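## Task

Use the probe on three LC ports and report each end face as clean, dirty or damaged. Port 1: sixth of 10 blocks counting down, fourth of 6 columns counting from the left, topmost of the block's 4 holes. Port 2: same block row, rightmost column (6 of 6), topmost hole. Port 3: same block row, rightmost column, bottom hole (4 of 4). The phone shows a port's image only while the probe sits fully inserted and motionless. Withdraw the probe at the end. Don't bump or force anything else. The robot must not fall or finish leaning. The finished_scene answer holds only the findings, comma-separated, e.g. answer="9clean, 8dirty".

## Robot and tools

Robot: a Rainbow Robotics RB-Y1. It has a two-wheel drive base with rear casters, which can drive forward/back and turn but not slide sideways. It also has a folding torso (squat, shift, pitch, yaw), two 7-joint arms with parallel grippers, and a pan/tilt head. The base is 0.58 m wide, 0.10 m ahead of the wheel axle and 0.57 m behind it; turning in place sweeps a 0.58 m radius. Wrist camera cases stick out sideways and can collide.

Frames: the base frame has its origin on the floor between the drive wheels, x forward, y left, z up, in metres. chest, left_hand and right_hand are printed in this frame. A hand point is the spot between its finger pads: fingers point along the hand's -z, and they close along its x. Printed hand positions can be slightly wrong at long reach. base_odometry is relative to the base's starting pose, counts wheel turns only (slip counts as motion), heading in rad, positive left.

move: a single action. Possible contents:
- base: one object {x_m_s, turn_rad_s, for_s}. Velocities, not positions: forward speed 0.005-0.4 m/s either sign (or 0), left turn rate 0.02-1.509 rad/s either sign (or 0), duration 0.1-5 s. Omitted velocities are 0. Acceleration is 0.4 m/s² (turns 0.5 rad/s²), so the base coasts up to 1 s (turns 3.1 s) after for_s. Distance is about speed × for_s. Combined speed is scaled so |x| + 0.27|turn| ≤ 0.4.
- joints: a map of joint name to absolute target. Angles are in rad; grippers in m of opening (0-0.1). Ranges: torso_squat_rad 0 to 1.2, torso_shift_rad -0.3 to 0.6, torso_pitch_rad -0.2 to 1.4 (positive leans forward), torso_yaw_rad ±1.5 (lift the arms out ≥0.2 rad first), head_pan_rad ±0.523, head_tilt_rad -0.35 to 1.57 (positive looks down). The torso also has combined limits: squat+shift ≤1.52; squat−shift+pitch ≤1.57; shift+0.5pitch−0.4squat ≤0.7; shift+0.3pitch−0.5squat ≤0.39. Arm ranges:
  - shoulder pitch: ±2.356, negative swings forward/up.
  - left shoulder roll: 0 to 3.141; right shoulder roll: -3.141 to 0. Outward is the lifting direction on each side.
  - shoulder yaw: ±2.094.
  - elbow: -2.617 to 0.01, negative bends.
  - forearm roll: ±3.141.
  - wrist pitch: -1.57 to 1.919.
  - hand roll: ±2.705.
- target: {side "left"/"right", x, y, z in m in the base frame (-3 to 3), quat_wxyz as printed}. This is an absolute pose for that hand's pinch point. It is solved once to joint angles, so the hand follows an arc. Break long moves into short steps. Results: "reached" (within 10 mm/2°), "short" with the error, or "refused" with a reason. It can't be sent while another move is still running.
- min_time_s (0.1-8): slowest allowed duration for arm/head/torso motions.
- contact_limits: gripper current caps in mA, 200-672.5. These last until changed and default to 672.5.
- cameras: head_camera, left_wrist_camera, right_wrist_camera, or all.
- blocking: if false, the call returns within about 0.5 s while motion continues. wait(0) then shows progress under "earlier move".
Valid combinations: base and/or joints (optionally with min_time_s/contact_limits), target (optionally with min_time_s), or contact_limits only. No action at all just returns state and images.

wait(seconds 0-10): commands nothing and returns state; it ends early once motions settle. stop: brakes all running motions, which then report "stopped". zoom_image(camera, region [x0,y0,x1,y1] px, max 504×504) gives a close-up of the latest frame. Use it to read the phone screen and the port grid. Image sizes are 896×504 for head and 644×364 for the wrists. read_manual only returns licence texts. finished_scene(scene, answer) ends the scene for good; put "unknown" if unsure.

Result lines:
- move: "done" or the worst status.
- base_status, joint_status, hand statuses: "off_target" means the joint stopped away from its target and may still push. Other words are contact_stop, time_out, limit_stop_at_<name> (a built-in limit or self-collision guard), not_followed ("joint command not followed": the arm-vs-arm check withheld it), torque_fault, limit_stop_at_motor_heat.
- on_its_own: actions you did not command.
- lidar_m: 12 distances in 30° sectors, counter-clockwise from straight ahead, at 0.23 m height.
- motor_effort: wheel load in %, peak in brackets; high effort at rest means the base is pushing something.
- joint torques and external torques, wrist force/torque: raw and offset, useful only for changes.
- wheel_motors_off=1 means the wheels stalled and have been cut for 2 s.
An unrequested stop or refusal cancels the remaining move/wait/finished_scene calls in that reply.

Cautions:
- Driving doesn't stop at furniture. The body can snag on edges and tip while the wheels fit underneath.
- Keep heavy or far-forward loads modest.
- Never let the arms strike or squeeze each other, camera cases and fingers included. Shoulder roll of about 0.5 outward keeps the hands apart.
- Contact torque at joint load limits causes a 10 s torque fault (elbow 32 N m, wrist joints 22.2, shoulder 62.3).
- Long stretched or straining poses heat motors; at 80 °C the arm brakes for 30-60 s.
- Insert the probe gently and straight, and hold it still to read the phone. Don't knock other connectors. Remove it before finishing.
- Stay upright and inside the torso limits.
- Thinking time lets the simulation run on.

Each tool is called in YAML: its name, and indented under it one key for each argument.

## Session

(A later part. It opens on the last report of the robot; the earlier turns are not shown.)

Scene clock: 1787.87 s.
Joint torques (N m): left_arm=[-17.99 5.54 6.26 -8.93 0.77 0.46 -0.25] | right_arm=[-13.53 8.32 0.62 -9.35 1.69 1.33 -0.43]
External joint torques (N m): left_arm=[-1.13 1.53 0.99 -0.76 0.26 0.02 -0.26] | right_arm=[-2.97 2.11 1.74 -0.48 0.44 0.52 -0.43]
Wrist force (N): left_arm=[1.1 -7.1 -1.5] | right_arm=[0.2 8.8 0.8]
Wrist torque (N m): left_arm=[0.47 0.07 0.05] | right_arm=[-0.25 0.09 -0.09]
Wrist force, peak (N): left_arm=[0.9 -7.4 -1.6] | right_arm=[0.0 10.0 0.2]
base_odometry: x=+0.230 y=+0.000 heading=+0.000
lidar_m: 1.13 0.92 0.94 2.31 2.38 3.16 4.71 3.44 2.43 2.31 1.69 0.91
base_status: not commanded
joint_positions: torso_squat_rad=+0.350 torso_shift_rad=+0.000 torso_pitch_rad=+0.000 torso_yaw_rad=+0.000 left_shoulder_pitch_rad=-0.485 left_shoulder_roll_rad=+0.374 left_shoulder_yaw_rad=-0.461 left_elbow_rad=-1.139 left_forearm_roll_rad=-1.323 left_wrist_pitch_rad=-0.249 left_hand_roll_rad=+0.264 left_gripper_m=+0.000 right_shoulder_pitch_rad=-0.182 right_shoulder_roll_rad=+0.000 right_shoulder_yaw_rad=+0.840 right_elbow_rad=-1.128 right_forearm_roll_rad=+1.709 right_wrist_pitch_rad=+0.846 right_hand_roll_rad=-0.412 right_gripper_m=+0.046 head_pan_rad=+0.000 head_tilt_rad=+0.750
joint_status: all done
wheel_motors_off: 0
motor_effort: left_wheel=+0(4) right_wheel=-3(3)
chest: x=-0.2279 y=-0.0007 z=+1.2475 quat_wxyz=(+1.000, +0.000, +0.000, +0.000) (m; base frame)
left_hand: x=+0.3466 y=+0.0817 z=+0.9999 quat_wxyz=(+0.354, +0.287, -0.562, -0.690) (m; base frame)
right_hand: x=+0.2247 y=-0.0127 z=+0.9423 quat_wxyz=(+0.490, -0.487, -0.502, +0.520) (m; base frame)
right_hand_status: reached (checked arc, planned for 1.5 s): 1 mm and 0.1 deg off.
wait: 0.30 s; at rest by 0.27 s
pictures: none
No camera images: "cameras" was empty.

move:
  target: {"side":"right","x":0.2273,"y":-0.0122,"z":0.9427,"quat_wxyz":[0.48963,-0.48705,-0.50273,0.51991]}
  min_time_s: 1.5
  cameras: []

wait:
  seconds: 0.3
  cameras: []

Scene clock: 1793.47 s.
Joint torques (N m): left_arm=[-17.79 5.57 6.63 -8.87 0.83 0.45 -0.22] | right_arm=[-13.63 8.32 0.94 -9.27 1.72 1.27 -0.52]
External joint torques (N m): left_arm=[-0.94 1.56 1.36 -0.7 0.32 0 -0.23] | right_arm=[-2.91 2.17 2.13 -0.43 0.47 0.46 -0.51]
Wrist force (N): left_arm=[1.1 -7.4 -1.5] | right_arm=[-0.5 9.8 0.5]
Wrist torque (N m): left_arm=[0.49 0.06 0.05] | right_arm=[-0.33 0.08 -0.10]
Wrist force, peak (N): left_arm=[1.0 -7.5 -1.7] | right_arm=[-0.4 10.8 0.7]
move: done
base_odometry: x=+0.230 y=+0.000 heading=+0.000
lidar_m: 1.12 0.91 0.94 2.31 2.38 3.15 4.71 3.44 2.43 2.31 1.69 0.91
base_status: not commanded
joint_positions: torso_squat_rad=+0.350 torso_shift_rad=+0.000 torso_pitch_rad=+0.000 torso_yaw_rad=+0.000 left_shoulder_pitch_rad=-0.485 left_shoulder_roll_rad=+0.374 left_shoulder_yaw_rad=-0.461 left_elbow_rad=-1.139 left_forearm_roll_rad=-1.323 left_wrist_pitch_rad=-0.249 left_hand_roll_rad=+0.264 left_gripper_m=+0.000 right_shoulder_pitch_rad=-0.193 right_shoulder_roll_rad=+0.000 right_shoulder_yaw_rad=+0.842 right_elbow_rad=-1.119 right_forearm_roll_rad=+1.702 right_wrist_pitch_rad=+0.849 right_hand_roll_rad=-0.415 right_gripper_m=+0.046 head_pan_rad=+0.000 head_tilt_rad=+0.750
joint_status: all done
wheel_motors_off: 0
motor_effort: left_wheel=+1(4) right_wheel=-3(3)
chest: x=-0.2279 y=-0.0007 z=+1.2475 quat_wxyz=(+1.000, +0.000, +0.000, +0.000) (m; base frame)
left_hand: x=+0.3466 y=+0.0817 z=+0.9999 quat_wxyz=(+0.354, +0.287, -0.562, -0.690) (m; base frame)
right_hand: x=+0.2272 y=-0.0126 z=+0.9424 quat_wxyz=(+0.490, -0.487, -0.502, +0.520) (m; base frame)
right_hand_status: reached (checked arc, planned for 1.5 s): 1 mm and 0.1 deg off.
pictures: none
No camera images: "cameras" was empty.

Scene clock: 1793.77 s.
Joint torques (N m): left_arm=[-17.52 5.36 6.62 -8.94 0.74 0.36 -0.29] | right_arm=[-13.73 8.4 0.85 -9.15 1.58 1.15 -0.34]
External joint torques (N m): left_arm=[-0.67 1.35 1.35 -0.77 0.24 -0.08 -0.3] | right_arm=[-3 2.26 2.04 -0.31 0.33 0.33 -0.33]
Wrist force (N): left_arm=[0.9 -7.1 -1.5] | right_arm=[0.0 9.1 0.8]
Wrist torque (N m): left_arm=[0.48 0.04 0.06] | right_arm=[-0.30 0.11 -0.09]
Wrist force, peak (N): left_arm=[1.0 -7.4 -1.6] | right_arm=[-0.5 10.3 0.5]
base_odometry: x=+0.230 y=+0.000 heading=+0.000
lidar_m: 1.12 0.91 0.94 2.31 2.37 3.15 4.70 3.44 2.43 2.31 1.69 0.90
base_status: not commanded
joint_positions: torso_squat_rad=+0.350 torso_shift_rad=+0.000 torso_pitch_rad=+0.000 torso_yaw_rad=+0.000 left_shoulder_pitch_rad=-0.485 left_shoulder_roll_rad=+0.374 left_shoulder_yaw_rad=-0.461 left_elbow_rad=-1.139 left_forearm_roll_rad=-1.323 left_wrist_pitch_rad=-0.249 left_hand_roll_rad=+0.264 left_gripper_m=+0.000 right_shoulder_pitch_rad=-0.193 right_shoulder_roll_rad=+0.000 right_shoulder_yaw_rad=+0.842 right_elbow_rad=-1.119 right_forearm_roll_rad=+1.702 right_wrist_pitch_rad=+0.849 right_hand_roll_rad=-0.415 right_gripper_m=+0.046 head_pan_rad=+0.000 head_tilt_rad=+0.750
joint_status: all done
wheel_motors_off: 0
motor_effort: left_wheel=+1(4) right_wheel=-3(3)
chest: x=-0.2279 y=-0.0007 z=+1.2475 quat_wxyz=(+1.000, +0.000, +0.000, +0.000) (m; base frame)
left_hand: x=+0.3466 y=+0.0817 z=+0.9999 quat_wxyz=(+0.354, +0.287, -0.562, -0.690) (m; base frame)
right_hand: x=+0.2272 y=-0.0126 z=+0.9424 quat_wxyz=(+0.490, -0.487, -0.502, +0.520) (m; base frame)
right_hand_status: reached (checked arc, planned for 1.5 s): 1 mm and 0.1 deg off.
wait: 0.30 s; at rest by 0.27 s
pictures: none
No camera images: "cameras" was empty.

move:
  target: {"side":"right","x":0.2294,"y":-0.0122,"z":0.9427,"quat_wxyz":[0.48963,-0.48705,-0.50273,0.51991]}
  min_time_s: 1.5
  cameras: []

wait:
  seconds: 1.0
  cameras: ["right_wrist_camera"]

Scene clock: 1800.67 s.
Joint torques (N m): left_arm=[-17.69 5.41 6.3 -8.92 0.59 0.53 -0.33] | right_arm=[-14.15 8.4 0.53 -9.12 1.63 1.13 -0.35]
External joint torques (N m): left_arm=[-0.84 1.4 1.03 -0.74 0.08 0.09 -0.34] | right_arm=[-3.28 2.3 1.77 -0.31 0.38 0.31 -0.34]
Wrist force (N): left_arm=[1.1 -7.2 -1.7] | right_arm=[-0.4 10.0 0.8]
Wrist torque (N m): left_arm=[0.49 0.05 0.06] | right_arm=[-0.36 0.11 -0.09]
Wrist force, peak (N): left_arm=[1.1 -7.5 -1.4] | right_arm=[-0.4 10.4 0.6]
move: done
base_odometry: x=+0.230 y=+0.000 heading=+0.000
lidar_m: 1.13 0.91 0.94 2.31 2.38 3.16 4.71 3.44 2.42 2.31 1.69 0.90
base_status: not commanded
joint_positions: torso_squat_rad=+0.350 torso_shift_rad=+0.000 torso_pitch_rad=+0.000 torso_yaw_rad=+0.000 left_shoulder_pitch_rad=-0.485 left_shoulder_roll_rad=+0.374 left_shoulder_yaw_rad=-0.461 left_elbow_rad=-1.139 left_forearm_roll_rad=-1.323 left_wrist_pitch_rad=-0.249 left_hand_roll_rad=+0.264 left_gripper_m=+0.000 right_shoulder_pitch_rad=-0.203 right_shoulder_roll_rad=+0.000 right_shoulder_yaw_rad=+0.844 right_elbow_rad=-1.110 right_forearm_roll_rad=+1.696 right_wrist_pitch_rad=+0.850 right_hand_roll_rad=-0.418 right_gripper_m=+0.046 head_pan_rad=+0.000 head_tilt_rad=+0.750
joint_status: all done
wheel_motors_off: 0
motor_effort: left_wheel=+1(3) right_wheel=-3(3)
chest: x=-0.2279 y=-0.0007 z=+1.2475 quat_wxyz=(+1.000, +0.000, +0.000, +0.000) (m; base frame)
left_hand: x=+0.3466 y=+0.0817 z=+0.9999 quat_wxyz=(+0.354, +0.287, -0.562, -0.690) (m; base frame)
right_hand: x=+0.2293 y=-0.0126 z=+0.9424 quat_wxyz=(+0.490, -0.487, -0.502, +0.520) (m; base frame)
right_hand_status: reached (checked arc, planned for 1.5 s): 1 mm and 0.1 deg off.
pictures: none
No camera images: "cameras" was empty.

Scene clock: 1801.67 s.
Joint torques (N m): left_arm=[-17.22 5.47 6.39 -8.97 0.85 0.58 -0.18] | right_arm=[-13.86 8.61 0.55 -9.13 1.65 1.15 -0.38]
External joint torques (N m): left_arm=[-0.37 1.47 1.12 -0.79 0.35 0.14 -0.2] | right_arm=[-2.99 2.51 1.79 -0.32 0.4 0.33 -0.37]
Wrist force (N): left_arm=[0.9 -7.1 -1.6] | right_arm=[-0.3 8.9 1.2]
Wrist torque (N m): left_arm=[0.48 0.04 0.05] | right_arm=[-0.36 0.09 -0.09]
Wrist force, peak (N): left_arm=[1.0 -7.4 -1.5] | right_arm=[-0.4 10.1 1.0]
base_odometry: x=+0.230 y=+0.000 heading=+0.000
lidar_m: 1.13 0.91 0.94 2.31 2.38 3.16 4.70 3.44 2.43 2.31 1.68 0.90
base_status: not commanded
joint_positions: torso_squat_rad=+0.350 torso_shift_rad=+0.000 torso_pitch_rad=+0.000 torso_yaw_rad=+0.000 left_shoulder_pitch_rad=-0.485 left_shoulder_roll_rad=+0.374 left_shoulder_yaw_rad=-0.461 left_elbow_rad=-1.139 left_forearm_roll_rad=-1.323 left_wrist_pitch_rad=-0.249 left_hand_roll_rad=+0.264 left_gripper_m=+0.000 right_shoulder_pitch_rad=-0.203 right_shoulder_roll_rad=+0.000 right_shoulder_yaw_rad=+0.844 right_elbow_rad=-1.110 right_forearm_roll_rad=+1.696 right_wrist_pitch_rad=+0.850 right_hand_roll_rad=-0.418 right_gripper_m=+0.046 head_pan_rad=+0.000 head_tilt_rad=+0.750
joint_status: all done
wheel_motors_off: 0
motor_effort: left_wheel=+1(3) right_wheel=-3(3)
chest: x=-0.2279 y=-0.0007 z=+1.2475 quat_wxyz=(+1.000, +0.000, +0.000, +0.000) (m; base frame)
left_hand: x=+0.3466 y=+0.0817 z=+0.9999 quat_wxyz=(+0.354, +0.287, -0.562, -0.690) (m; base frame)
right_hand: x=+0.2293 y=-0.0126 z=+0.9424 quat_wxyz=(+0.490, -0.487, -0.502, +0.520) (m; base frame)
right_hand_status: reached (checked arc, planned for 1.5 s): 1 mm and 0.1 deg off.
wait: 1.00 s; at rest by 0.27 s
pictures: right_wrist_camera

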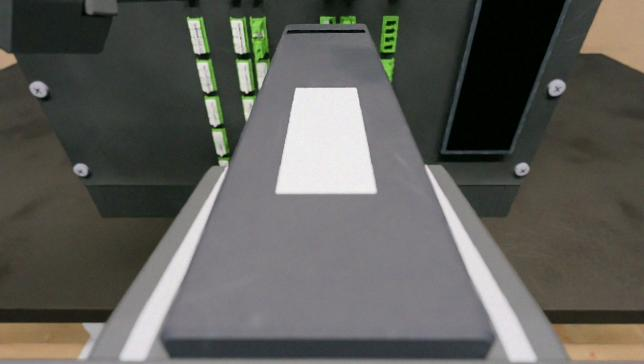

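move:
  target: {"side":"right","x":0.2305,"y":-0.0123,"z":0.9427,"quat_wxyz":[0.48963,-0.48705,-0.50273,0.51991]}
  min_time_s: 1.5
  cameras: []

wait:
  seconds: 1.0
  cameras: ["right_wrist_camera", "head_camera"]

Scene clock: 1806.53 s.
Joint torques (N m): left_arm=[-17.56 5.27 6.51 -8.89 0.79 0.44 -0.27] | right_arm=[-14.35 8.18 0.11 -9.05 1.58 1.2 -0.46]
External joint torques (N m): left_arm=[-0.71 1.26 1.25 -0.72 0.28 0 -0.29] | right_arm=[-3.41 2.12 1.38 -0.25 0.33 0.38 -0.46]
Wrist force (N): left_arm=[0.9 -7.3 -1.6] | right_arm=[0.0 9.4 1.8]
Wrist torque (N m): left_arm=[0.49 0.03 0.06] | right_arm=[-0.36 0.10 -0.09]
Wrist force, peak (N): left_arm=[1.1 -7.5 -1.7] | right_arm=[-0.4 10.2 1.4]
move: done
base_odometry: x=+0.230 y=+0.000 heading=+0.000
lidar_m: 1.13 0.91 0.93 2.31 2.38 3.15 4.71 3.44 2.43 2.31 1.69 0.90
base_status: not commanded
joint_positions: torso_squat_rad=+0.350 torso_shift_rad=+0.000 torso_pitch_rad=+0.000 torso_yaw_rad=+0.000 left_shoulder_pitch_rad=-0.485 left_shoulder_roll_rad=+0.374 left_shoulder_yaw_rad=-0.461 left_elbow_rad=-1.139 left_forearm_roll_rad=-1.323 left_wrist_pitch_rad=-0.249 left_hand_roll_rad=+0.264 left_gripper_m=+0.000 right_shoulder_pitch_rad=-0.208 right_shoulder_roll_rad=+0.000 right_shoulder_yaw_rad=+0.844 right_elbow_rad=-1.105 right_forearm_roll_rad=+1.693 right_wrist_pitch_rad=+0.851 right_hand_roll_rad=-0.420 right_gripper_m=+0.046 head_pan_rad=+0.000 head_tilt_rad=+0.750
joint_status: all done
wheel_motors_off: 0
motor_effort: left_wheel=+3(5) right_wheel=-3(3)
chest: x=-0.2279 y=-0.0007 z=+1.2475 quat_wxyz=(+1.000, +0.000, +0.000, +0.000) (m; base frame)
left_hand: x=+0.3466 y=+0.0817 z=+0.9999 quat_wxyz=(+0.354, +0.287, -0.562, -0.690) (m; base frame)
right_hand: x=+0.2304 y=-0.0127 z=+0.9424 quat_wxyz=(+0.490, -0.487, -0.502, +0.520) (m; base frame)
right_hand_status: reached (checked arc, planned for 1.5 s): 1 mm and 0.1 deg off.
pictures: none
No camera images: "cameras" was empty.

Scene clock: 1807.53 s.
Joint torques (N m): left_arm=[-17.19 5.42 6.63 -8.86 0.84 0.47 -0.31] | right_arm=[-14.18 8.46 0.3 -9.1 1.55 1.19 -0.41]
External joint torques (N m): left_arm=[-0.34 1.41 1.36 -0.69 0.34 0.02 -0.32] | right_arm=[-3.24 2.4 1.57 -0.3 0.3 0.36 -0.4]
Wrist force (N): left_arm=[1.0 -7.2 -1.5] | right_arm=[-0.1 8.9 2.2]
Wrist torque (N m): left_arm=[0.48 0.04 0.05] | right_arm=[-0.41 0.06 -0.09]
Wrist force, peak (N): left_arm=[1.0 -7.4 -1.7] | right_arm=[-0.1 9.9 1.9]
base_odometry: x=+0.230 y=+0.000 heading=+0.000
lidar_m: 1.13 0.91 0.94 2.31 2.37 3.15 4.71 3.44 2.43 2.31 1.69 0.91
base_status: not commanded
joint_positions: torso_squat_rad=+0.350 torso_shift_rad=+0.000 torso_pitch_rad=+0.000 torso_yaw_rad=+0.000 left_shoulder_pitch_rad=-0.485 left_shoulder_roll_rad=+0.374 left_shoulder_yaw_rad=-0.461 left_elbow_rad=-1.139 left_forearm_roll_rad=-1.323 left_wrist_pitch_rad=-0.249 left_hand_roll_rad=+0.264 left_gripper_m=+0.000 right_shoulder_pitch_rad=-0.208 right_shoulder_roll_rad=+0.000 right_shoulder_yaw_rad=+0.844 right_elbow_rad=-1.105 right_forearm_roll_rad=+1.693 right_wrist_pitch_rad=+0.851 right_hand_roll_rad=-0.420 right_gripper_m=+0.046 head_pan_rad=+0.000 head_tilt_rad=+0.750
joint_status: all done
wheel_motors_off: 0
motor_effort: left_wheel=+1(5) right_wheel=-3(3)
chest: x=-0.2279 y=-0.0007 z=+1.2475 quat_wxyz=(+1.000, +0.000, +0.000, +0.000) (m; base frame)
left_hand: x=+0.3466 y=+0.0817 z=+0.9999 quat_wxyz=(+0.354, +0.287, -0.562, -0.690) (m; base frame)
right_hand: x=+0.2304 y=-0.0127 z=+0.9424 quat_wxyz=(+0.490, -0.487, -0.502, +0.520) (m; base frame)
right_hand_status: reached (checked arc, planned for 1.5 s): 1 mm and 0.1 deg off.
wait: 1.00 s; at rest by 0.27 s
pictures: head_camera, right_wrist_camera

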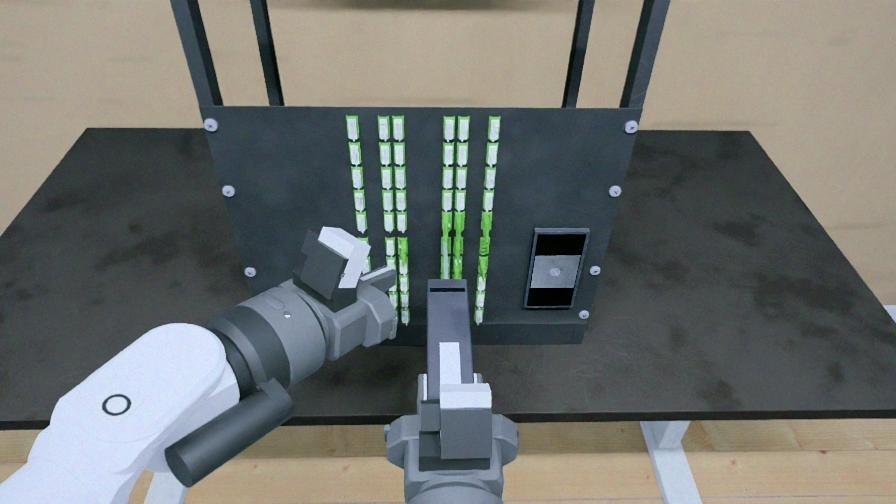

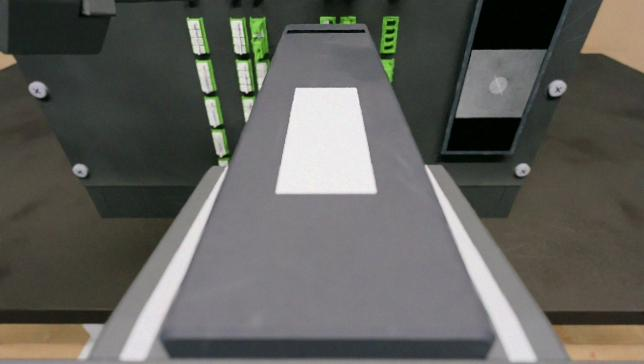

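move:

zoom_image:
  camera: "right_wrist_camera"
  region: [455, 45, 550, 122]

zoom_image:
  camera: "right_wrist_camera"
  region: [480, 70, 516, 102]

zoom_image:
  camera: "head_camera"
  region: [536, 256, 572, 286]

Scene clock: 1831.67 s.
Joint torques (N m): left_arm=[-17.75 5.8 6.38 -8.92 0.66 0.57 -0.15] | right_arm=[-14.22 8.31 0.28 -9.04 1.56 1.2 -0.32]
External joint torques (N m): left_arm=[-0.9 1.79 1.11 -0.75 0.16 0.12 -0.16] | right_arm=[-3.27 2.24 1.55 -0.24 0.31 0.38 -0.32]
Wrist force (N): left_arm=[1.0 -7.1 -1.5] | right_arm=[0.0 9.7 1.8]
Wrist torque (N m): left_arm=[0.47 0.05 0.05] | right_arm=[-0.39 0.09 -0.10]
Wrist force, peak (N): left_arm=[1.0 -7.4 -1.7] | right_arm=[-0.1 10.0 1.9]
base_odometry: x=+0.230 y=+0.000 heading=+0.000
lidar_m: 1.12 0.91 0.94 2.31 2.37 3.15 4.71 3.44 2.43 2.31 1.69 0.90
base_status: not commanded
joint_positions: torso_squat_rad=+0.350 torso_shift_rad=+0.000 torso_pitch_rad=+0.000 torso_yaw_rad=+0.000 left_shoulder_pitch_rad=-0.485 left_shoulder_roll_rad=+0.374 left_shoulder_yaw_rad=-0.461 left_elbow_rad=-1.139 left_forearm_roll_rad=-1.323 left_wrist_pitch_rad=-0.249 left_hand_roll_rad=+0.264 left_gripper_m=+0.000 right_shoulder_pitch_rad=-0.208 right_shoulder_roll_rad=+0.000 right_shoulder_yaw_rad=+0.844 right_elbow_rad=-1.105 right_forearm_roll_rad=+1.693 right_wrist_pitch_rad=+0.851 right_hand_roll_rad=-0.420 right_gripper_m=+0.046 head_pan_rad=+0.000 head_tilt_rad=+0.750
joint_status: all done
wheel_motors_off: 0
motor_effort: left_wheel=+3(5) right_wheel=-3(3)
chest: x=-0.2279 y=-0.0007 z=+1.2475 quat_wxyz=(+1.000, +0.000, +0.000, +0.000) (m; base frame)
left_hand: x=+0.3466 y=+0.0817 z=+0.9999 quat_wxyz=(+0.354, +0.287, -0.562, -0.690) (m; base frame)
right_hand: x=+0.2304 y=-0.0127 z=+0.9424 quat_wxyz=(+0.490, -0.487, -0.502, +0.520) (m; base frame)
right_hand_status: reached (checked arc, planned for 1.5 s): 1 mm and 0.1 deg off.
pictures: head_camera, left_wrist_camera, right_wrist_camera

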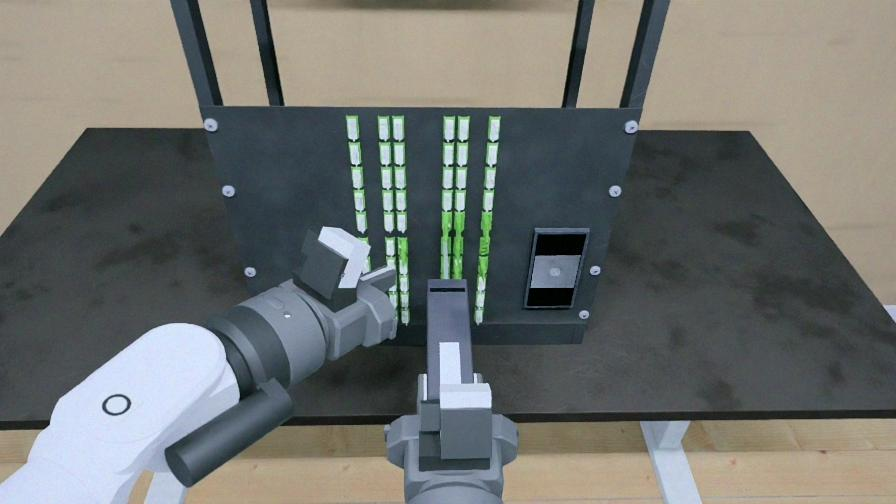

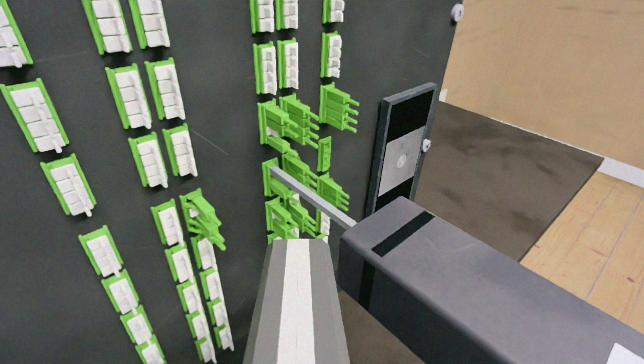

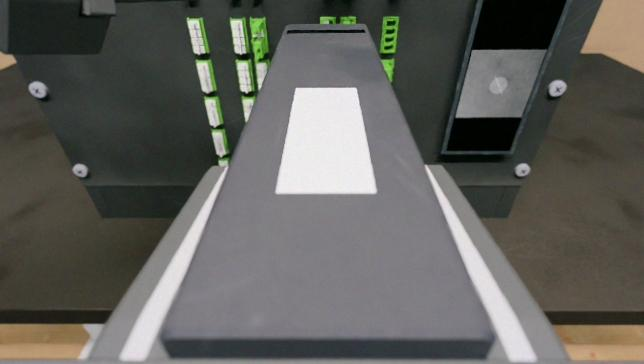

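Scaled by 5.305 from the camera's 644x364 image, which has a finer 828x468 frame.

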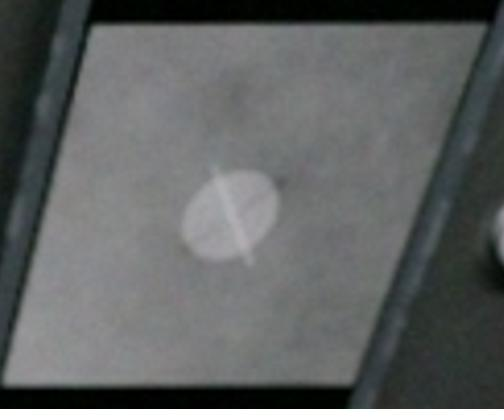

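Scaled by 14.000 from the camera's 644x364 image, which has a finer 828x468 frame.

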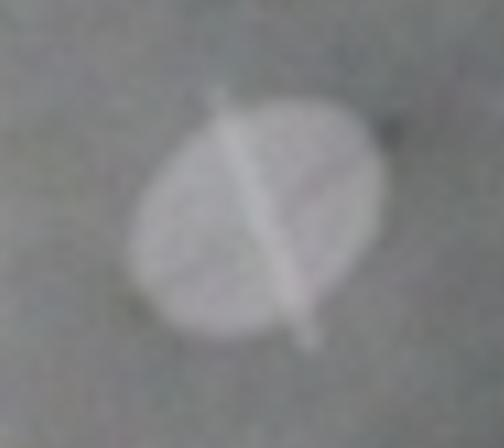

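Scaled by 14.000.

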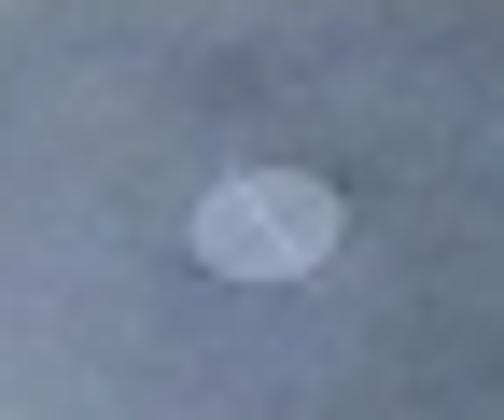

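zoom_image:
  camera: "right_wrist_camera"
  region: [486, 76, 510, 98]

zoom_image:
  camera: "right_wrist_camera"
  region: [470, 56, 530, 110]

zoom_image:
  camera: "left_wrist_camera"
  region: [374, 126, 430, 206]

Scaled by 21.000 from the camera's 644x364 image, which has a finer 828x468 frame.

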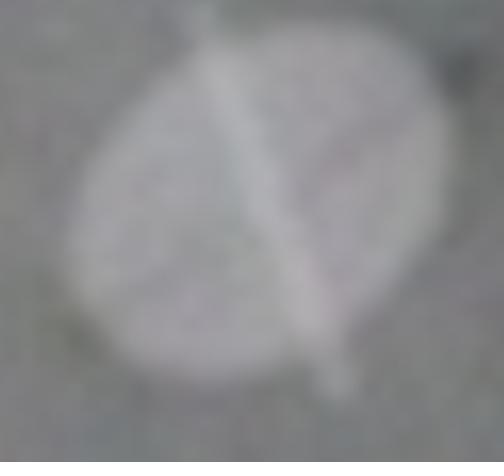

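Scaled by 8.400 from the camera's 644x364 image, which has a finer 828x468 frame.

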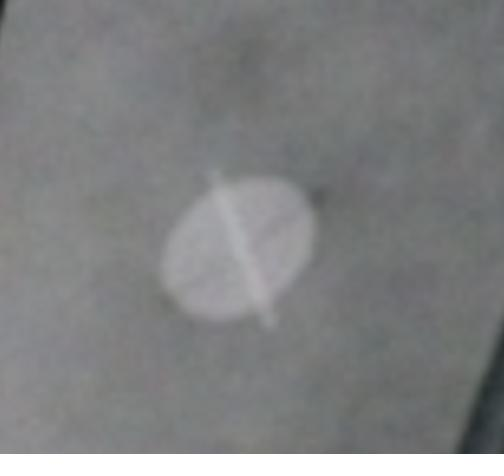

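Scaled by 6.300 from the camera's 644x364 image, which has a finer 828x468 frame.

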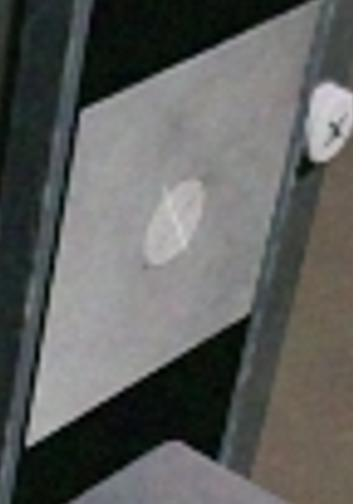

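move:
  target: {"side":"right","x":0.2280,"y":-0.0124,"z":0.9426,"quat_wxyz":[0.48963,-0.48705,-0.50273,0.51991]}
  min_time_s: 1.5
  cameras: []

move:
  target: {"side":"right","x":0.2240,"y":-0.0126,"z":0.9425,"quat_wxyz":[0.48963,-0.48705,-0.50273,0.51991]}
  min_time_s: 1.5
  cameras: []

move:
  target: {"side":"right","x":0.2200,"y":-0.0127,"z":0.9425,"quat_wxyz":[0.48963,-0.48705,-0.50273,0.51991]}
  min_time_s: 1.5
  cameras: ["right_wrist_camera"]

Scene clock: 1854.50 s.
Joint torques (N m): left_arm=[-17.68 5.52 6.24 -8.72 0.86 0.53 -0.36] | right_arm=[-11.39 6.14 0.94 -11.6 2.19 0.99 0.23]
External joint torques (N m): left_arm=[-0.83 1.51 0.97 -0.55 0.35 0.08 -0.37] | right_arm=[-0.59 0.04 2.19 -2.79 0.93 0.17 0.23]
Wrist force (N): left_arm=[0.9 -7.2 -1.6] | right_arm=[-0.6 9.4 0.0]
Wrist torque (N m): left_arm=[0.49 0.04 0.06] | right_arm=[-0.25 0.22 -0.09]
Wrist force, peak (N): left_arm=[1.2 -7.4 -1.7] | right_arm=[-0.3 10.3 -1.9]
move: done
base_odometry: x=+0.230 y=+0.000 heading=+0.000
lidar_m: 1.13 0.92 0.94 2.31 2.38 3.15 4.70 3.43 2.43 2.31 1.68 0.90
base_status: not commanded
joint_positions: torso_squat_rad=+0.350 torso_shift_rad=+0.000 torso_pitch_rad=+0.000 torso_yaw_rad=+0.000 left_shoulder_pitch_rad=-0.485 left_shoulder_roll_rad=+0.374 left_shoulder_yaw_rad=-0.461 left_elbow_rad=-1.139 left_forearm_roll_rad=-1.323 left_wrist_pitch_rad=-0.249 left_hand_roll_rad=+0.264 left_gripper_m=+0.000 right_shoulder_pitch_rad=-0.200 right_shoulder_roll_rad=-0.002 right_shoulder_yaw_rad=+0.847 right_elbow_rad=-1.114 right_forearm_roll_rad=+1.694 right_wrist_pitch_rad=+0.853 right_hand_roll_rad=-0.417 right_gripper_m=+0.046 head_pan_rad=+0.000 head_tilt_rad=+0.750
joint_status: all done
wheel_motors_off: 0
motor_effort: left_wheel=-1(4) right_wheel=-3(3)
chest: x=-0.2279 y=-0.0007 z=+1.2475 quat_wxyz=(+1.000, +0.000, +0.000, +0.000) (m; base frame)
left_hand: x=+0.3466 y=+0.0817 z=+0.9999 quat_wxyz=(+0.354, +0.287, -0.562, -0.690) (m; base frame)
right_hand: x=+0.2281 y=-0.0126 z=+0.9424 quat_wxyz=(+0.490, -0.487, -0.503, +0.520) (m; base frame)
right_hand_status: reached (checked arc, planned for 1.5 s): 0 mm and 0.0 deg off.
pictures: none
No camera images: "cameras" was empty.

Scene clock: 1856.33 s.
Joint torques (N m): left_arm=[-17.76 5.21 6.35 -8.82 0.7 0.59 -0.19] | right_arm=[-11.11 5.84 0.79 -11.41 2.26 1.16 0.36]
External joint torques (N m): left_arm=[-0.91 1.21 1.08 -0.65 0.19 0.14 -0.2] | right_arm=[-0.53 -0.3 2 -2.58 1 0.35 0.37]
Wrist force (N): left_arm=[0.9 -7.1 -1.5] | right_arm=[-0.7 10.2 0.1]
Wrist torque (N m): left_arm=[0.47 0.05 0.06] | right_arm=[-0.26 0.12 -0.10]
Wrist force, peak (N): left_arm=[1.1 -7.4 -1.6] | right_arm=[-0.6 10.7 -0.2]
move: done
base_odometry: x=+0.230 y=+0.000 heading=+0.000
lidar_m: 1.13 0.91 0.94 2.31 2.37 3.16 4.71 3.44 2.43 2.31 1.69 0.90
base_status: not commanded
joint_positions: torso_squat_rad=+0.350 torso_shift_rad=+0.000 torso_pitch_rad=+0.000 torso_yaw_rad=+0.000 left_shoulder_pitch_rad=-0.485 left_shoulder_roll_rad=+0.374 left_shoulder_yaw_rad=-0.461 left_elbow_rad=-1.139 left_forearm_roll_rad=-1.323 left_wrist_pitch_rad=-0.249 left_hand_roll_rad=+0.264 left_gripper_m=+0.000 right_shoulder_pitch_rad=-0.186 right_shoulder_roll_rad=-0.006 right_shoulder_yaw_rad=+0.852 right_elbow_rad=-1.130 right_forearm_roll_rad=+1.696 right_wrist_pitch_rad=+0.856 right_hand_roll_rad=-0.411 right_gripper_m=+0.046 head_pan_rad=+0.000 head_tilt_rad=+0.750
joint_status: all done
wheel_motors_off: 0
motor_effort: left_wheel=+0(3) right_wheel=-3(3)
chest: x=-0.2279 y=-0.0007 z=+1.2475 quat_wxyz=(+1.000, +0.000, +0.000, +0.000) (m; base frame)
left_hand: x=+0.3466 y=+0.0817 z=+0.9999 quat_wxyz=(+0.354, +0.287, -0.562, -0.690) (m; base frame)
right_hand: x=+0.2241 y=-0.0127 z=+0.9423 quat_wxyz=(+0.490, -0.487, -0.503, +0.520) (m; base frame)
right_hand_status: reached (checked arc, planned for 1.5 s): 0 mm and 0.0 deg off.
pictures: none
No camera images: "cameras" was empty.

Scene clock: 1858.17 s.
Joint torques (N m): left_arm=[-17.28 5.39 6.28 -8.85 0.82 0.5 -0.33] | right_arm=[-10.89 5.85 1.03 -11.56 2.25 1.24 0.34]
External joint torques (N m): left_arm=[-0.43 1.38 1.01 -0.67 0.31 0.05 -0.34] | right_arm=[-0.54 -0.33 2.2 -2.7 0.98 0.44 0.35]
Wrist force (N): left_arm=[1.0 -7.1 -1.7] | right_arm=[-0.3 10.1 0.1]
Wrist torque (N m): left_arm=[0.47 0.04 0.06] | right_arm=[-0.22 0.14 -0.11]
Wrist force, peak (N): left_arm=[0.9 -7.4 -1.6] | right_arm=[-0.7 10.9 -0.4]
move: done
base_odometry: x=+0.230 y=+0.000 heading=+0.000
lidar_m: 1.13 0.91 0.94 2.31 2.37 3.15 4.70 3.44 2.43 2.31 1.69 0.91
base_status: not commanded
joint_positions: torso_squat_rad=+0.350 torso_shift_rad=+0.000 torso_pitch_rad=+0.000 torso_yaw_rad=+0.000 left_shoulder_pitch_rad=-0.485 left_shoulder_roll_rad=+0.374 left_shoulder_yaw_rad=-0.461 left_elbow_rad=-1.139 left_forearm_roll_rad=-1.323 left_wrist_pitch_rad=-0.249 left_hand_roll_rad=+0.264 left_gripper_m=+0.000 right_shoulder_pitch_rad=-0.173 right_shoulder_roll_rad=-0.010 right_shoulder_yaw_rad=+0.857 right_elbow_rad=-1.146 right_forearm_roll_rad=+1.698 right_wrist_pitch_rad=+0.859 right_hand_roll_rad=-0.404 right_gripper_m=+0.046 head_pan_rad=+0.000 head_tilt_rad=+0.750
joint_status: all done
wheel_motors_off: 0
motor_effort: left_wheel=+2(4) right_wheel=-3(3)
chest: x=-0.2279 y=-0.0007 z=+1.2475 quat_wxyz=(+1.000, +0.000, +0.000, +0.000) (m; base frame)
left_hand: x=+0.3466 y=+0.0817 z=+0.9999 quat_wxyz=(+0.354, +0.287, -0.562, -0.690) (m; base frame)
right_hand: x=+0.2201 y=-0.0128 z=+0.9423 quat_wxyz=(+0.490, -0.487, -0.503, +0.520) (m; base frame)
right_hand_status: reached (checked arc, planned for 1.5 s): 0 mm and 0.0 deg off.
pictures: right_wrist_camera

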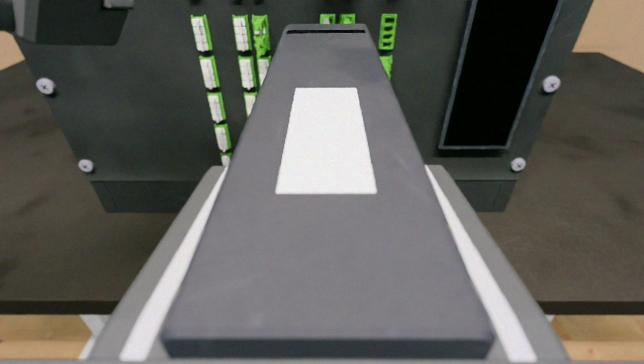

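move:
  target: {"side":"right","x":0.2160,"y":-0.0129,"z":0.9425,"quat_wxyz":[0.48963,-0.48705,-0.50273,0.51991]}
  min_time_s: 1.0
  cameras: []

move:
  target: {"side":"right","x":0.2000,"y":-0.0134,"z":0.9424,"quat_wxyz":[0.48963,-0.48705,-0.50273,0.51991]}
  min_time_s: 1.5
  cameras: []

move:
  target: {"side":"right","x":0.1700,"y":-0.0145,"z":0.9424,"quat_wxyz":[0.48963,-0.48705,-0.50273,0.51991]}
  min_time_s: 1.5

Scene clock: 1864.80 s.
Joint torques (N m): left_arm=[-17.27 5.33 6.41 -8.87 0.73 0.59 -0.27] | right_arm=[-10.61 5.86 0.64 -11.43 2.06 1.34 0.32]
External joint torques (N m): left_arm=[-0.42 1.32 1.15 -0.69 0.22 0.14 -0.28] | right_arm=[-0.5 -0.35 1.76 -2.55 0.78 0.56 0.33]
Wrist force (N): left_arm=[1.1 -7.2 -1.7] | right_arm=[0.2 9.6 0.7]
Wrist torque (N m): left_arm=[0.49 0.05 0.06] | right_arm=[-0.25 0.04 -0.11]
Wrist force, peak (N): left_arm=[1.1 -7.4 -1.6] | right_arm=[0.0 10.5 0.7]
move: done
base_odometry: x=+0.230 y=+0.000 heading=+0.000
lidar_m: 1.13 0.91 0.94 2.31 2.37 3.15 4.71 3.44 2.43 2.31 1.69 0.90
base_status: not commanded
joint_positions: torso_squat_rad=+0.350 torso_shift_rad=+0.000 torso_pitch_rad=+0.000 torso_yaw_rad=+0.000 left_shoulder_pitch_rad=-0.485 left_shoulder_roll_rad=+0.374 left_shoulder_yaw_rad=-0.461 left_elbow_rad=-1.139 left_forearm_roll_rad=-1.323 left_wrist_pitch_rad=-0.249 left_hand_roll_rad=+0.264 left_gripper_m=+0.000 right_shoulder_pitch_rad=-0.159 right_shoulder_roll_rad=-0.014 right_shoulder_yaw_rad=+0.862 right_elbow_rad=-1.161 right_forearm_roll_rad=+1.700 right_wrist_pitch_rad=+0.862 right_hand_roll_rad=-0.398 right_gripper_m=+0.046 head_pan_rad=+0.000 head_tilt_rad=+0.750
joint_status: all done
wheel_motors_off: 0
motor_effort: left_wheel=+1(4) right_wheel=-3(3)
chest: x=-0.2279 y=-0.0007 z=+1.2475 quat_wxyz=(+1.000, +0.000, +0.000, +0.000) (m; base frame)
left_hand: x=+0.3466 y=+0.0817 z=+0.9999 quat_wxyz=(+0.354, +0.287, -0.562, -0.690) (m; base frame)
right_hand: x=+0.2161 y=-0.0129 z=+0.9423 quat_wxyz=(+0.490, -0.487, -0.503, +0.520) (m; base frame)
right_hand_status: reached (checked arc, planned for 1.0 s): 0 mm and 0.0 deg off.
pictures: none
No camera images: "cameras" was empty.

Scene clock: 1866.63 s.
Joint torques (N m): left_arm=[-17.87 5.42 6.27 -8.86 0.85 0.53 -0.3] | right_arm=[-9.76 5.9 0.79 -11.62 2.16 1.34 0.32]
External joint torques (N m): left_arm=[-1.01 1.41 1 -0.69 0.35 0.08 -0.31] | right_arm=[-0.51 -0.42 1.73 -2.69 0.85 0.59 0.33]
Wrist force (N): left_arm=[1.0 -7.1 -1.7] | right_arm=[0.0 9.7 0.7]
Wrist torque (N m): left_arm=[0.47 0.05 0.05] | right_arm=[-0.28 0.01 -0.09]
Wrist force, peak (N): left_arm=[1.0 -7.4 -1.6] | right_arm=[0.2 9.9 0.8]
move: done
base_odometry: x=+0.230 y=+0.000 heading=+0.000
lidar_m: 1.13 0.91 0.94 2.31 2.38 3.15 4.71 3.44 2.43 2.31 1.69 0.90
base_status: not commanded
joint_positions: torso_squat_rad=+0.350 torso_shift_rad=+0.000 torso_pitch_rad=+0.000 torso_yaw_rad=+0.000 left_shoulder_pitch_rad=-0.485 left_shoulder_roll_rad=+0.374 left_shoulder_yaw_rad=-0.461 left_elbow_rad=-1.139 left_forearm_roll_rad=-1.323 left_wrist_pitch_rad=-0.249 left_hand_roll_rad=+0.264 left_gripper_m=+0.000 right_shoulder_pitch_rad=-0.112 right_shoulder_roll_rad=-0.027 right_shoulder_yaw_rad=+0.884 right_elbow_rad=-1.212 right_forearm_roll_rad=+1.711 right_wrist_pitch_rad=+0.876 right_hand_roll_rad=-0.380 right_gripper_m=+0.046 head_pan_rad=+0.000 head_tilt_rad=+0.750
joint_status: all done
wheel_motors_off: 0
motor_effort: left_wheel=+1(3) right_wheel=-3(3)
chest: x=-0.2279 y=-0.0007 z=+1.2475 quat_wxyz=(+1.000, +0.000, +0.000, +0.000) (m; base frame)
left_hand: x=+0.3466 y=+0.0817 z=+0.9999 quat_wxyz=(+0.354, +0.287, -0.562, -0.690) (m; base frame)
right_hand: x=+0.2009 y=-0.0131 z=+0.9420 quat_wxyz=(+0.490, -0.487, -0.503, +0.519) (m; base frame)
right_hand_status: reached (checked arc, planned for 1.5 s): 1 mm and 0.1 deg off.
pictures: none
No camera images: "cameras" was empty.

Scene clock: 1868.47 s.
Joint torques (N m): left_arm=[-17.67 5.32 6.59 -9 0.83 0.57 -0.22] | right_arm=[-7.79 6 1.3 -11.41 2.2 1.21 0.3]
External joint torques (N m): left_arm=[-0.82 1.31 1.32 -0.83 0.32 0.12 -0.23] | right_arm=[-0.29 -0.33 1.88 -2.41 0.84 0.51 0.31]
Wrist force (N): left_arm=[1.0 -7.1 -1.5] | right_arm=[0.3 9.5 0.5]
Wrist torque (N m): left_arm=[0.48 0.04 0.06] | right_arm=[-0.25 0.04 -0.07]
Wrist force, peak (N): left_arm=[1.0 -7.4 -1.7] | right_arm=[0.2 10.2 0.5]
move: done
base_odometry: x=+0.230 y=+0.000 heading=+0.000
lidar_m: 1.13 0.91 0.93 2.31 2.38 3.16 4.71 3.44 2.43 2.31 1.69 0.90
base_status: not commanded
joint_positions: torso_squat_rad=+0.350 torso_shift_rad=+0.000 torso_pitch_rad=+0.000 torso_yaw_rad=+0.000 left_shoulder_pitch_rad=-0.485 left_shoulder_roll_rad=+0.374 left_shoulder_yaw_rad=-0.461 left_elbow_rad=-1.139 left_forearm_roll_rad=-1.323 left_wrist_pitch_rad=-0.249 left_hand_roll_rad=+0.264 left_gripper_m=+0.000 right_shoulder_pitch_rad=-0.020 right_shoulder_roll_rad=-0.058 right_shoulder_yaw_rad=+0.929 right_elbow_rad=-1.311 right_forearm_roll_rad=+1.733 right_wrist_pitch_rad=+0.903 right_hand_roll_rad=-0.348 right_gripper_m=+0.046 head_pan_rad=+0.000 head_tilt_rad=+0.750
joint_status: all done
wheel_motors_off: 0
motor_effort: left_wheel=+0(4) right_wheel=-3(3)
chest: x=-0.2279 y=-0.0007 z=+1.2475 quat_wxyz=(+1.000, +0.000, +0.000, +0.000) (m; base frame)
left_hand: x=+0.3466 y=+0.0817 z=+0.9999 quat_wxyz=(+0.354, +0.287, -0.562, -0.690) (m; base frame)
right_hand: x=+0.1701 y=-0.0145 z=+0.9422 quat_wxyz=(+0.490, -0.487, -0.503, +0.520) (m; base frame)
right_hand_status: reached (checked arc, planned for 1.5 s): 0 mm and 0.0 deg off.
pictures: head_camera, left_wrist_camera, right_wrist_camera

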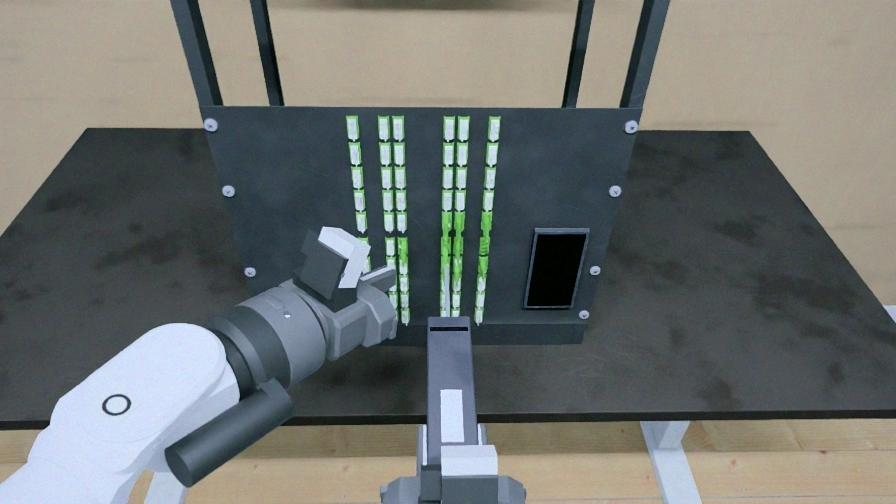

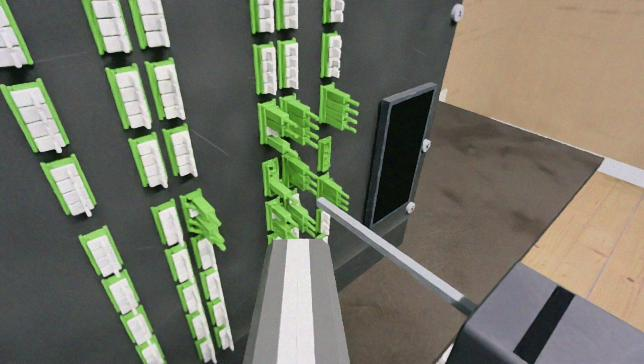

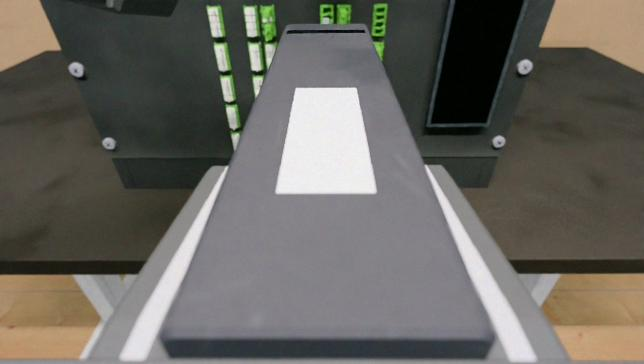

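zoom_image:
  camera: "left_wrist_camera"
  region: [240, 0, 370, 240]

zoom_image:
  camera: "head_camera"
  region: [420, 100, 520, 330]

Scaled by 2.100 from the camera's 644x364 image, which has a finer 828x468 frame.

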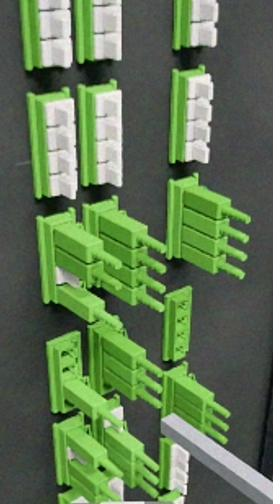

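Scaled by 2.191.

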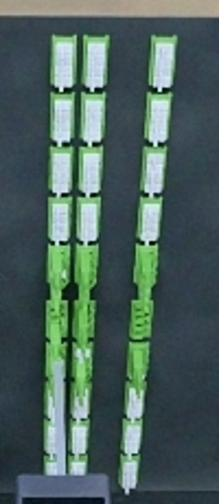

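finished_scene:
  scene: 1
  answer: "1damaged, 2clean, 3damaged"

The scene is finished: the task was done.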